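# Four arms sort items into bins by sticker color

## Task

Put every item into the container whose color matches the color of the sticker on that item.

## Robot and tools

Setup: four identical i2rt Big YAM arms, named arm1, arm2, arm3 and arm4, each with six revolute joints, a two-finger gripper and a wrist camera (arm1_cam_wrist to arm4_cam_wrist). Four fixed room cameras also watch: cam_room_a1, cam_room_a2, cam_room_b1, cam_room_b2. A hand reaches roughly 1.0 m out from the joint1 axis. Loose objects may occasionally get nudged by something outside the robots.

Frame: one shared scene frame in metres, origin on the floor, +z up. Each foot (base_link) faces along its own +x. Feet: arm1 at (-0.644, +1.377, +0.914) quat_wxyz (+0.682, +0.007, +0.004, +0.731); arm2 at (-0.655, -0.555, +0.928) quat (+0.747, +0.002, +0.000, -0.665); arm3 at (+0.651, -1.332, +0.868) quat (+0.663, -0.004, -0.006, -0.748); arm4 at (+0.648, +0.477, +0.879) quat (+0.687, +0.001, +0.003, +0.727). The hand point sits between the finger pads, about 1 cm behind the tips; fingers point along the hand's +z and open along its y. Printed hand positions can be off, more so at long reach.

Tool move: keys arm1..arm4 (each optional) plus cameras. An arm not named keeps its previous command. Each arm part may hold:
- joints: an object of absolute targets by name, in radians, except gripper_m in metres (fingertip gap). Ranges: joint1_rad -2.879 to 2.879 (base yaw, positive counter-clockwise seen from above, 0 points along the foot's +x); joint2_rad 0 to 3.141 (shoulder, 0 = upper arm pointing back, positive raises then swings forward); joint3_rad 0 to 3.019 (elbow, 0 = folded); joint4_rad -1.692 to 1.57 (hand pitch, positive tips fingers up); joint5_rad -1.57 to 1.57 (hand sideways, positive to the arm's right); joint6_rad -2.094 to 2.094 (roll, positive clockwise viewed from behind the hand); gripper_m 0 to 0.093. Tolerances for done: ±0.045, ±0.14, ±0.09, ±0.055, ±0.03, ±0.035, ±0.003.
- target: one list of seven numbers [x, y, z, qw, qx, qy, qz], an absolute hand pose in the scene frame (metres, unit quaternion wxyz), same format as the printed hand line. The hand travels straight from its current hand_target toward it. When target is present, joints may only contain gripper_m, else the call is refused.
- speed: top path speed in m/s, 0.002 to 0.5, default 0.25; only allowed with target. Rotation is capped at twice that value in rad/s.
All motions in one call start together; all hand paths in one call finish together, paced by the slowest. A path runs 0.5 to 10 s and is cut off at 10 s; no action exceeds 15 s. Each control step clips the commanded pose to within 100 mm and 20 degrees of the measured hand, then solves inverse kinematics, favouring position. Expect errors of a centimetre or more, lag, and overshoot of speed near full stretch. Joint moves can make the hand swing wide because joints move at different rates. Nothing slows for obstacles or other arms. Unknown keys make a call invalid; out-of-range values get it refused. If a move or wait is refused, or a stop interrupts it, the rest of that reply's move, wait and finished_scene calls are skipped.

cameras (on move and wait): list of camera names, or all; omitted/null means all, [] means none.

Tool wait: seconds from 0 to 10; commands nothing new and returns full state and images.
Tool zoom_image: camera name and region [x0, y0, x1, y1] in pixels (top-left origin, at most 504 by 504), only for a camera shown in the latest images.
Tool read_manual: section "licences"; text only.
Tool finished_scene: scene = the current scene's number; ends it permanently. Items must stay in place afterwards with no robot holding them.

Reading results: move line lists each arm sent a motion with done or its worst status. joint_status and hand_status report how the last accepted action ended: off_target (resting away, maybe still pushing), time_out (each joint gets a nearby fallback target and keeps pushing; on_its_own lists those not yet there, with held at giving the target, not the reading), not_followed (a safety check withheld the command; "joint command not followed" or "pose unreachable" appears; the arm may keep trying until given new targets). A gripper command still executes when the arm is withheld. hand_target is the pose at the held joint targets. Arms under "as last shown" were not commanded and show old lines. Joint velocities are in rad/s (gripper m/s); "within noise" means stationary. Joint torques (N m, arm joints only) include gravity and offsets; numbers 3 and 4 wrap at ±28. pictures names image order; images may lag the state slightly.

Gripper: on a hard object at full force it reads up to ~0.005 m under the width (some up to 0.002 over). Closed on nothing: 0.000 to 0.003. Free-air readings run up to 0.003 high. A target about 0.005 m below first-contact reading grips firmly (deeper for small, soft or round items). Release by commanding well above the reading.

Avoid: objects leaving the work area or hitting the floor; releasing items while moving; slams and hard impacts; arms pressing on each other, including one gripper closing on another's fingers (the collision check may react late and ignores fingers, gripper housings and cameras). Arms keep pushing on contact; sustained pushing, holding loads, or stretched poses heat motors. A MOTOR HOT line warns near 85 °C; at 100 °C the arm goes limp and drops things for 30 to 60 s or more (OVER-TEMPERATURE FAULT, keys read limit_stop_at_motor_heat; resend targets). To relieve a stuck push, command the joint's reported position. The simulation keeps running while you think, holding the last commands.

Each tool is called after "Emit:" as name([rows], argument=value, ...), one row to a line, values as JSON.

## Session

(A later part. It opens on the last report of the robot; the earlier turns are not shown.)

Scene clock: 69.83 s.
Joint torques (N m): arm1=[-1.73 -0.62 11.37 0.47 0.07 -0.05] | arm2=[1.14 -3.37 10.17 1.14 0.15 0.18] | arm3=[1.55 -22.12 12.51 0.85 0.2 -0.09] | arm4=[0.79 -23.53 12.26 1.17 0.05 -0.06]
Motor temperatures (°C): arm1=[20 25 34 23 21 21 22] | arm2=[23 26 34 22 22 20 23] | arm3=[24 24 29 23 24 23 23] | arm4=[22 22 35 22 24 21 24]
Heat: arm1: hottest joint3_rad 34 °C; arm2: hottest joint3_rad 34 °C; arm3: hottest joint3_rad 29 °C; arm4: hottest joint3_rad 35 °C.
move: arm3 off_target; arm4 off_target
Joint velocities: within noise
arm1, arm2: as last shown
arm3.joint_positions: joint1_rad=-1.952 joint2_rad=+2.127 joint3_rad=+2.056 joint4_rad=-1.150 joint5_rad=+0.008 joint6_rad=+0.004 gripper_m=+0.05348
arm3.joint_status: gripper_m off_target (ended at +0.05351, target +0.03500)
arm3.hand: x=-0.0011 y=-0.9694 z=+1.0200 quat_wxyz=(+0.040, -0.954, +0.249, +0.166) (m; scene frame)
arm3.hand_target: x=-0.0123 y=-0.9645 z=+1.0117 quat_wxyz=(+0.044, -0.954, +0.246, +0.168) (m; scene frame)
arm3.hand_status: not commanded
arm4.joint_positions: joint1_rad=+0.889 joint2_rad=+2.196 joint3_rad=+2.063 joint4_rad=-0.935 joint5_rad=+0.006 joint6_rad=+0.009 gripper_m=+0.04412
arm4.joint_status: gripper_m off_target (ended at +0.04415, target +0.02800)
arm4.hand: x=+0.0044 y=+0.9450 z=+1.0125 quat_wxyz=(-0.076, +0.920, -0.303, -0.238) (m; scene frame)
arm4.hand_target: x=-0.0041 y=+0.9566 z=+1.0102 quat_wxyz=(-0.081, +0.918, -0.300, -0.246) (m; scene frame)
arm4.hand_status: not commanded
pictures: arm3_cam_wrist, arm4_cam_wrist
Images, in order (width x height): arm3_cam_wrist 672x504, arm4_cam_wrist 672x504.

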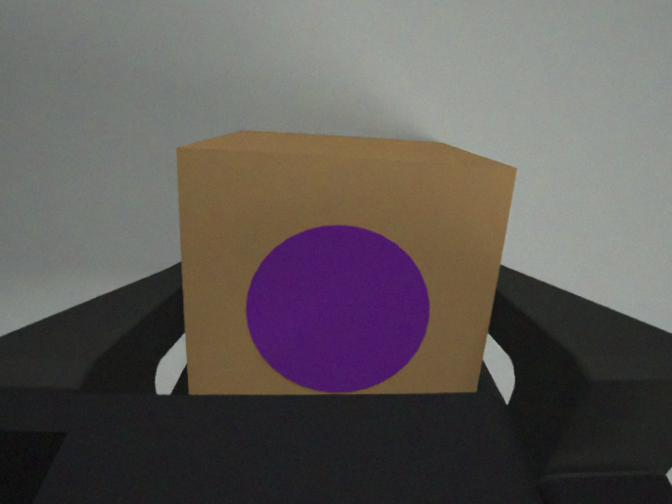

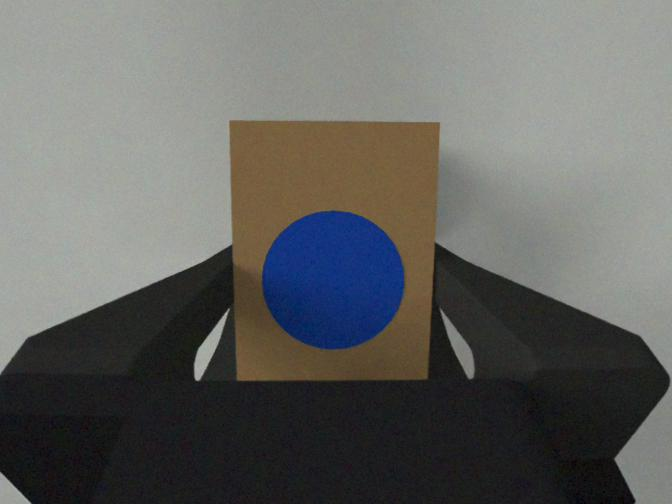

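Emit:
move(arm3={"target": [0.388, -1.187, 1.12, 0.0434, -0.9535, 0.2462, 0.1681], "speed": 0.4}, arm4={"target": [0.406, 0.655, 1.12, 0.0804, -0.9181, 0.3001, 0.2460], "speed": 0.4}, cameras=[])

Emit:
move(arm3={"joints": {"joint1_rad": 1.787, "joint5_rad": 0, "joint6_rad": 0}}, arm4={"joints": {"joint1_rad": -1.896, "joint5_rad": 0, "joint6_rad": 0}}, cameras=[])

Emit:
move(arm3={"target": [1.19, -1.280, 0.83, 0.1733, -0.0429, 0.9830, 0.0076], "speed": 0.35}, arm4={"target": [1.145, 0.342, 0.82, 0.2566, 0.1261, 0.9576, -0.0338], "speed": 0.35}, cameras=["arm3_cam_wrist", "arm4_cam_wrist"])

Scene clock: 80.83 s.
Joint torques (N m): arm1=[-1.85 -0.5 11.38 0.68 0.03 -0.09] | arm2=[1.08 -3.31 10.15 1.13 0.14 0.19] | arm3=[2.37 -3.84 8.88 0.53 0.13 0.04] | arm4=[1.08 -1.67 9.43 0.54 0.24 0.02]
Motor temperatures (°C): arm1=[20 25 34 23 21 21 21] | arm2=[23 26 34 22 22 20 23] | arm3=[24 25 29 23 24 23 24] | arm4=[22 24 34 22 24 21 25]
Heat: arm1: hottest joint3_rad 34 °C; arm2: hottest joint3_rad 34 °C; arm3: hottest joint3_rad 29 °C; arm4: hottest joint3_rad 34 °C.
move: arm3 done; arm4 done
Joint velocities: within noise
arm1, arm2: as last shown
arm3.joint_positions: joint1_rad=-1.945 joint2_rad=+0.870 joint3_rad=+0.932 joint4_rad=-1.264 joint5_rad=+0.017 joint6_rad=+0.011 gripper_m=+0.05348
arm3.joint_status: not commanded
arm3.hand: x=+0.3887 y=-1.1828 z=+1.1234 quat_wxyz=(+0.046, -0.952, +0.249, +0.174) (m; scene frame)
arm3.hand_target: x=+0.3881 y=-1.1870 z=+1.1199 quat_wxyz=(+0.043, -0.954, +0.246, +0.168) (m; scene frame)
arm3.hand_status: done (0.006 m and 0.8 deg from the pose sent, 0.457 m and 0.5 deg at the start)
arm4.joint_positions: joint1_rad=+0.889 joint2_rad=+0.759 joint3_rad=+0.792 joint4_rad=-1.069 joint5_rad=+0.006 joint6_rad=+0.008 gripper_m=+0.04412
arm4.joint_status: not commanded
arm4.hand: x=+0.4062 y=+0.6555 z=+1.1208 quat_wxyz=(-0.081, +0.916, -0.302, -0.252) (m; scene frame)
arm4.hand_target: x=+0.4060 y=+0.6550 z=+1.1200 quat_wxyz=(-0.080, +0.918, -0.300, -0.246) (m; scene frame)
arm4.hand_status: done (0.001 m and 0.8 deg from the pose sent, 0.507 m and 1.1 deg at the start)
pictures: none
No camera images: "cameras" was empty.

Scene clock: 83.40 s.
Joint torques (N m): arm1=[-2.67 -0.26 11.43 0.65 0.03 -0.06] | arm2=[1.26 -3.31 10.15 1.13 0.15 0.19] | arm3=[1.9 -4.84 8.83 0.53 0.11 -0.1] | arm4=[0.67 -2.96 9.39 0.69 0.06 -0.06]
Motor temperatures (°C): arm1=[20 25 34 23 21 21 21] | arm2=[23 26 34 22 22 20 23] | arm3=[24 25 29 23 24 23 24] | arm4=[22 24 35 22 24 21 25]
Heat: arm1: hottest joint3_rad 34 °C; arm2: hottest joint3_rad 34 °C; arm3: hottest joint3_rad 29 °C; arm4: hottest joint3_rad 35 °C.
move: arm3 done; arm4 done
Joint velocities: within noise
arm1, arm2: as last shown
arm1.hand_target: x=-0.3977 y=+1.2059 z=+1.1000 quat_wxyz=(-0.166, -0.295, -0.940, +0.052) (m; scene frame)
arm3.joint_positions: joint1_rad=+1.778 joint2_rad=+0.880 joint3_rad=+0.932 joint4_rad=-1.264 joint5_rad=-0.002 joint6_rad=+0.005 gripper_m=+0.05368
arm3.joint_status: all done
arm3.hand: x=+0.9504 y=-1.3023 z=+1.1230 quat_wxyz=(-0.179, +0.041, -0.983, -0.002) (m; scene frame)
arm3.hand_target: x=+0.9474 y=-1.3002 z=+1.1222 quat_wxyz=(-0.177, +0.048, -0.983, -0.002) (m; scene frame)
arm3.hand_status: not commanded
arm4.joint_positions: joint1_rad=-1.894 joint2_rad=+0.761 joint3_rad=+0.792 joint4_rad=-1.069 joint5_rad=+0.001 joint6_rad=+0.008 gripper_m=+0.04410
arm4.joint_status: all done
arm4.hand: x=+0.9391 y=+0.3980 z=+1.1185 quat_wxyz=(-0.258, -0.132, -0.956, +0.037) (m; scene frame)
arm4.hand_target: x=+0.9386 y=+0.3980 z=+1.1183 quat_wxyz=(-0.253, -0.129, -0.958, +0.036) (m; scene frame)
arm4.hand_status: not commanded
pictures: none
No camera images: "cameras" was empty.

Scene clock: 85.17 s.
Joint torques (N m): arm1=[-2.08 -0.26 11.33 0.72 0.06 -0.05] | arm2=[1.14 -3.19 10.15 1.14 0.15 0.19] | arm3=[1.55 -17.9 9.1 1.07 -0.07 0.02] | arm4=[0.67 -14.8 7.17 1.39 -0.05 -0.07]
Motor temperatures (°C): arm1=[20 25 34 23 21 21 21] | arm2=[23 26 34 22 22 20 23] | arm3=[24 25 29 23 24 23 24] | arm4=[22 24 35 22 24 21 25]
Heat: arm1: hottest joint3_rad 34 °C; arm2: hottest joint3_rad 34 °C; arm3: hottest joint3_rad 29 °C; arm4: hottest joint3_rad 35 °C.
move: arm3 off_target; arm4 off_target
Joint velocities: within noise
arm1, arm2: as last shown
arm3.joint_positions: joint1_rad=+1.778 joint2_rad=+1.872 joint3_rad=+1.006 joint4_rad=-0.413 joint5_rad=-0.009 joint6_rad=+0.005 gripper_m=+0.05368
arm3.joint_status: not commanded
arm3.hand: x=+1.1659 y=-1.2868 z=+0.8129 quat_wxyz=(-0.145, +0.042, -0.989, -0.004) (m; scene frame)
arm3.hand_target: x=+1.1890 y=-1.2800 z=+0.8307 quat_wxyz=(-0.173, +0.043, -0.984, -0.008) (m; scene frame)
arm3.hand_status: off_target (0.030 m and 3.3 deg from the pose sent, 0.379 m and 0.9 deg at the start)
arm4.joint_positions: joint1_rad=-1.894 joint2_rad=+1.834 joint3_rad=+0.798 joint4_rad=-0.056 joint5_rad=-0.002 joint6_rad=+0.008 gripper_m=+0.04410
arm4.joint_status: not commanded
arm4.hand: x=+1.1240 y=+0.3465 z=+0.8089 quat_wxyz=(-0.233, -0.133, -0.963, +0.032) (m; scene frame)
arm4.hand_target: x=+1.1443 y=+0.3422 z=+0.8206 quat_wxyz=(-0.257, -0.126, -0.958, +0.034) (m; scene frame)
arm4.hand_status: off_target (0.024 m and 2.9 deg from the pose sent, 0.367 m and 0.8 deg at the start)
pictures: arm3_cam_wrist, arm4_cam_wrist
Images, in order (width x height): arm3_cam_wrist 672x504, arm4_cam_wrist 672x504.

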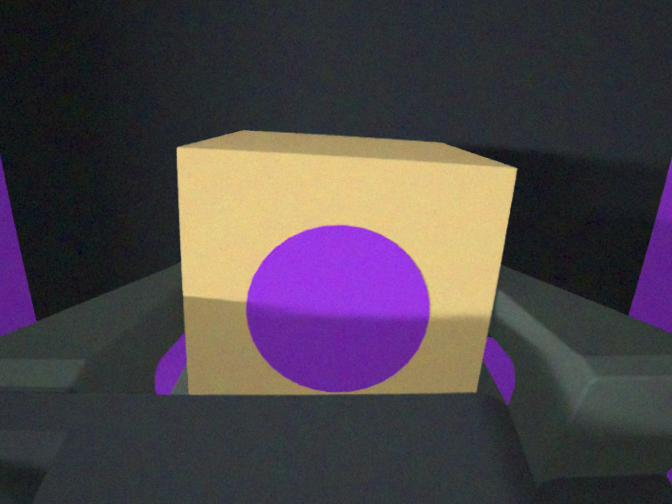

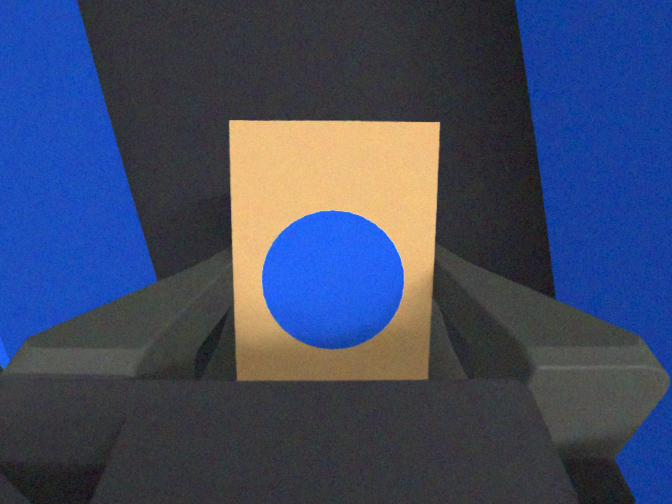

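Emit:
move(arm3={"target": [1.19, -1.280, 0.725, 0.1733, -0.0429, 0.9830, 0.0076], "speed": 0.12}, arm4={"target": [1.145, 0.342, 0.715, 0.2566, 0.1261, 0.9576, -0.0338], "speed": 0.12}, cameras=["arm3_cam_wrist", "arm4_cam_wrist"])

Scene clock: 89.90 s.
Joint torques (N m): arm1=[-2.26 -0.44 11.43 0.59 0.02 -0.05] | arm2=[1.2 -3.31 10.17 1.14 0.14 0.18] | arm3=[1.9 -13.98 6.65 1.18 0.11 0.02] | arm4=[0.97 -12.45 4.25 1.13 -0.03 -0.06]
Motor temperatures (°C): arm1=[20 25 34 23 21 21 21] | arm2=[23 26 33 22 22 20 23] | arm3=[24 25 29 23 24 23 24] | arm4=[22 24 34 22 24 21 25]
Heat: arm1: hottest joint3_rad 34 °C; arm2: hottest joint3_rad 33 °C; arm3: hottest joint3_rad 29 °C; arm4: hottest joint3_rad 34 °C.
move: arm3 off_target; arm4 off_target
Joint velocities: within noise
arm1, arm2: as last shown
arm3.joint_positions: joint1_rad=+1.778 joint2_rad=+2.054 joint3_rad=+1.014 joint4_rad=-0.167 joint5_rad=-0.012 joint6_rad=+0.007 gripper_m=+0.05363
arm3.joint_status: not commanded
arm3.hand: x=+1.1880 y=-1.2853 z=+0.7427 quat_wxyz=(-0.181, +0.041, -0.983, -0.007) (m; scene frame)
arm3.hand_target: x=+1.1892 y=-1.2801 z=+0.7255 quat_wxyz=(-0.174, +0.043, -0.984, -0.007) (m; scene frame)
arm3.hand_status: off_target (0.019 m and 0.9 deg from the pose sent, 0.091 m and 3.3 deg at the start)
arm4.joint_positions: joint1_rad=-1.894 joint2_rad=+2.073 joint3_rad=+0.842 joint4_rad=+0.222 joint5_rad=-0.002 joint6_rad=+0.008 gripper_m=+0.04410
arm4.joint_status: not commanded
arm4.hand: x=+1.1504 y=+0.3390 z=+0.7385 quat_wxyz=(-0.273, -0.131, -0.952, +0.037) (m; scene frame)
arm4.hand_target: x=+1.1438 y=+0.3423 z=+0.7159 quat_wxyz=(-0.256, -0.126, -0.958, +0.034) (m; scene frame)
arm4.hand_status: off_target (0.024 m and 2.0 deg from the pose sent, 0.096 m and 2.8 deg at the start)
pictures: arm3_cam_wrist, arm4_cam_wrist
Images, in order (width x height): arm3_cam_wrist 672x504, arm4_cam_wrist 672x504.

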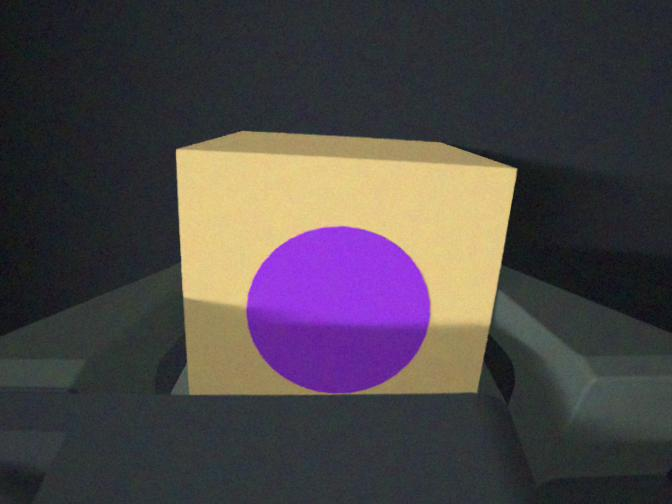

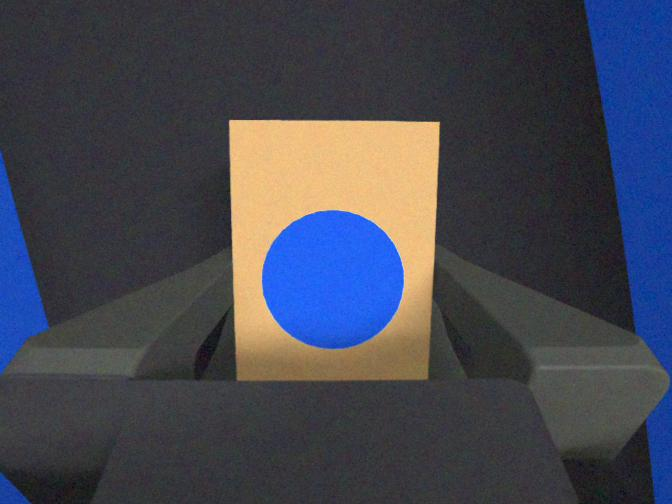

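Contact. Release and lift.

Emit:
move(arm3={"joints": {"gripper_m": 0.093}}, arm4={"joints": {"gripper_m": 0.093}}, cameras=[])

Emit:
move(arm3={"target": [1.15, -1.285, 0.9, 0.1733, -0.0429, 0.9830, 0.0076], "speed": 0.3}, arm4={"target": [1.1, 0.345, 0.9, 0.2566, 0.1261, 0.9576, -0.0338], "speed": 0.3}, cameras=["arm3_cam_wrist", "arm4_cam_wrist"])

Scene clock: 94.17 s.
Joint torques (N m): arm1=[-1.73 -0.44 11.54 0.34 0.07 -0.08] | arm2=[1.14 -3.25 10.17 1.1 0.15 0.19] | arm3=[1.79 -14.33 6.39 0.92 -0.01 -0.03] | arm4=[0.32 -12.69 3.95 1.01 0.09 0]
Motor temperatures (°C): arm1=[20 25 34 23 21 21 21] | arm2=[23 26 33 22 22 20 23] | arm3=[24 25 29 23 24 23 24] | arm4=[22 24 34 22 24 21 25]
Heat: arm1: hottest joint3_rad 34 °C; arm2: hottest joint3_rad 33 °C; arm3: hottest joint3_rad 29 °C; arm4: hottest joint3_rad 34 °C.
move: arm3 done; arm4 done
Joint velocities: within noise
arm1, arm2: as last shown
arm3.joint_positions: joint1_rad=+1.778 joint2_rad=+2.057 joint3_rad=+1.017 joint4_rad=-0.161 joint5_rad=-0.009 joint6_rad=+0.011 gripper_m=+0.09294
arm3.joint_status: all done
arm3.hand: x=+1.1905 y=-1.2858 z=+0.7427 quat_wxyz=(-0.184, +0.039, -0.982, -0.006) (m; scene frame)
arm3.hand_target: x=+1.1892 y=-1.2801 z=+0.7256 quat_wxyz=(-0.174, +0.043, -0.984, -0.008) (m; scene frame)
arm3.hand_status: not commanded
arm4.joint_positions: joint1_rad=-1.890 joint2_rad=+2.080 joint3_rad=+0.845 joint4_rad=+0.228 joint5_rad=-0.006 joint6_rad=+0.004 gripper_m=+0.09290
arm4.joint_status: all done
arm4.hand: x=+1.1528 y=+0.3418 z=+0.7369 quat_wxyz=(-0.275, -0.126, -0.953, +0.035) (m; scene frame)
arm4.hand_target: x=+1.1440 y=+0.3421 z=+0.7161 quat_wxyz=(-0.257, -0.126, -0.958, +0.034) (m; scene frame)
arm4.hand_status: not commanded
pictures: none
No camera images: "cameras" was empty.

Scene clock: 95.50 s.
Joint torques (N m): arm1=[-2.08 -0.32 11.59 0.68 0.01 -0.11] | arm2=[1.08 -3.14 10.15 1.14 0.15 0.19] | arm3=[1.32 -13.68 7.39 0.39 -0.07 -0.1] | arm4=[0.21 -11.16 6.53 0.61 -0.04 -0.09]
Motor temperatures (°C): arm1=[20 25 34 23 21 21 21] | arm2=[23 26 33 22 22 20 23] | arm3=[24 25 29 23 24 23 24] | arm4=[22 24 34 22 24 21 25]
Heat: arm1: hottest joint3_rad 34 °C; arm2: hottest joint3_rad 33 °C; arm3: hottest joint3_rad 29 °C; arm4: hottest joint3_rad 34 °C.
move: arm3 done; arm4 done
Joint velocities: within noise
arm1.joint_positions: joint1_rad=-2.252 joint2_rad=+0.864 joint3_rad=+0.753 joint4_rad=-1.080 joint5_rad=-0.010 joint6_rad=+0.002 gripper_m=+0.09296
arm1.joint_status: not commanded
arm1.hand: x=-0.3959 y=+1.2065 z=+1.1018 quat_wxyz=(-0.174, -0.296, -0.938, +0.053) (m; scene frame)
arm1.hand_target: x=-0.3977 y=+1.2059 z=+1.1000 quat_wxyz=(-0.166, -0.295, -0.940, +0.052) (m; scene frame)
arm1.hand_status: not commanded
arm2.joint_positions: joint1_rad=+0.921 joint2_rad=+0.816 joint3_rad=+0.737 joint4_rad=-1.014 joint5_rad=+0.004 joint6_rad=-0.006 gripper_m=+0.09294
arm2.joint_status: not commanded
arm2.hand: x=-0.3928 y=-0.7122 z=+1.1322 quat_wxyz=(-0.228, -0.254, -0.938, +0.063) (m; scene frame)
arm2.hand_target: x=-0.3974 y=-0.7083 z=+1.1202 quat_wxyz=(-0.209, -0.259, -0.941, +0.058) (m; scene frame)
arm2.hand_status: not commanded
arm3.joint_positions: joint1_rad=+1.778 joint2_rad=+1.637 joint3_rad=+0.971 joint4_rad=-0.538 joint5_rad=-0.010 joint6_rad=+0.012 gripper_m=+0.09295
arm3.joint_status: not commanded
arm3.hand: x=+1.1523 y=-1.2867 z=+0.9059 quat_wxyz=(-0.182, +0.039, -0.982, -0.007) (m; scene frame)
arm3.hand_target: x=+1.1499 y=-1.2850 z=+0.9000 quat_wxyz=(-0.173, +0.043, -0.984, -0.008) (m; scene frame)
arm3.hand_status: done (0.007 m and 1.2 deg from the pose sent, 0.163 m and 1.4 deg at the start)
arm4.joint_positions: joint1_rad=-1.911 joint2_rad=+1.536 joint3_rad=+0.746 joint4_rad=-0.228 joint5_rad=-0.015 joint6_rad=-0.008 gripper_m=+0.09292
arm4.joint_status: not commanded
arm4.hand: x=+1.1039 y=+0.3465 z=+0.9079 quat_wxyz=(-0.269, -0.130, -0.954, +0.035) (m; scene frame)
arm4.hand_target: x=+1.0998 y=+0.3450 z=+0.9001 quat_wxyz=(-0.257, -0.126, -0.958, +0.034) (m; scene frame)
arm4.hand_status: done (0.009 m and 1.5 deg from the pose sent, 0.171 m and 2.1 deg at the start)
pictures: arm3_cam_wrist, arm4_cam_wrist
Images, in order (width x height): arm3_cam_wrist 672x504, arm4_cam_wrist 672x504.

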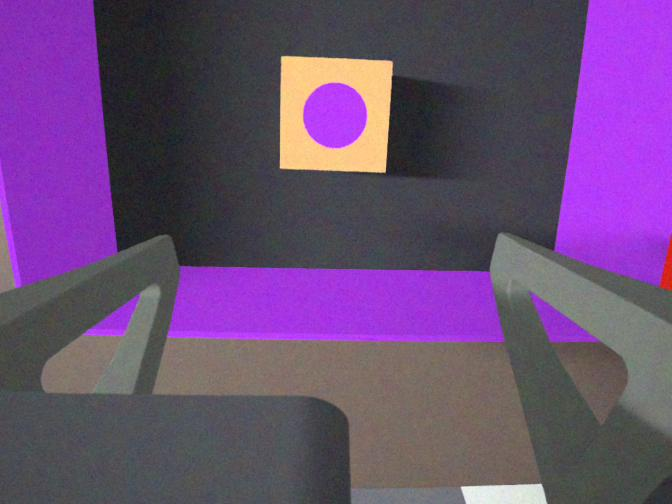

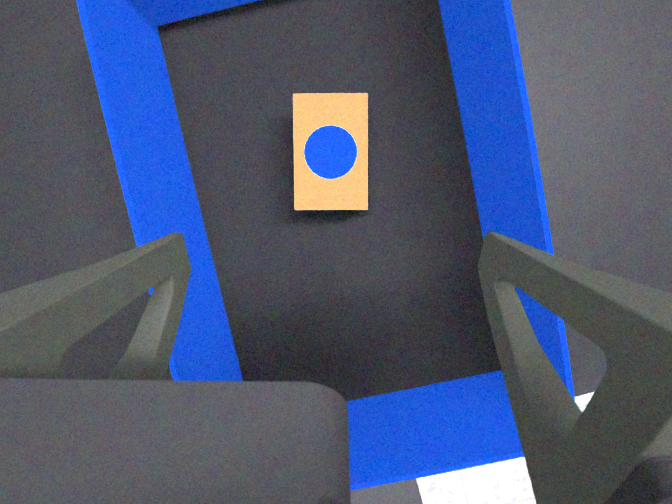

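Emit:
finished_scene(scene=2)

The scene is finished: the task was done.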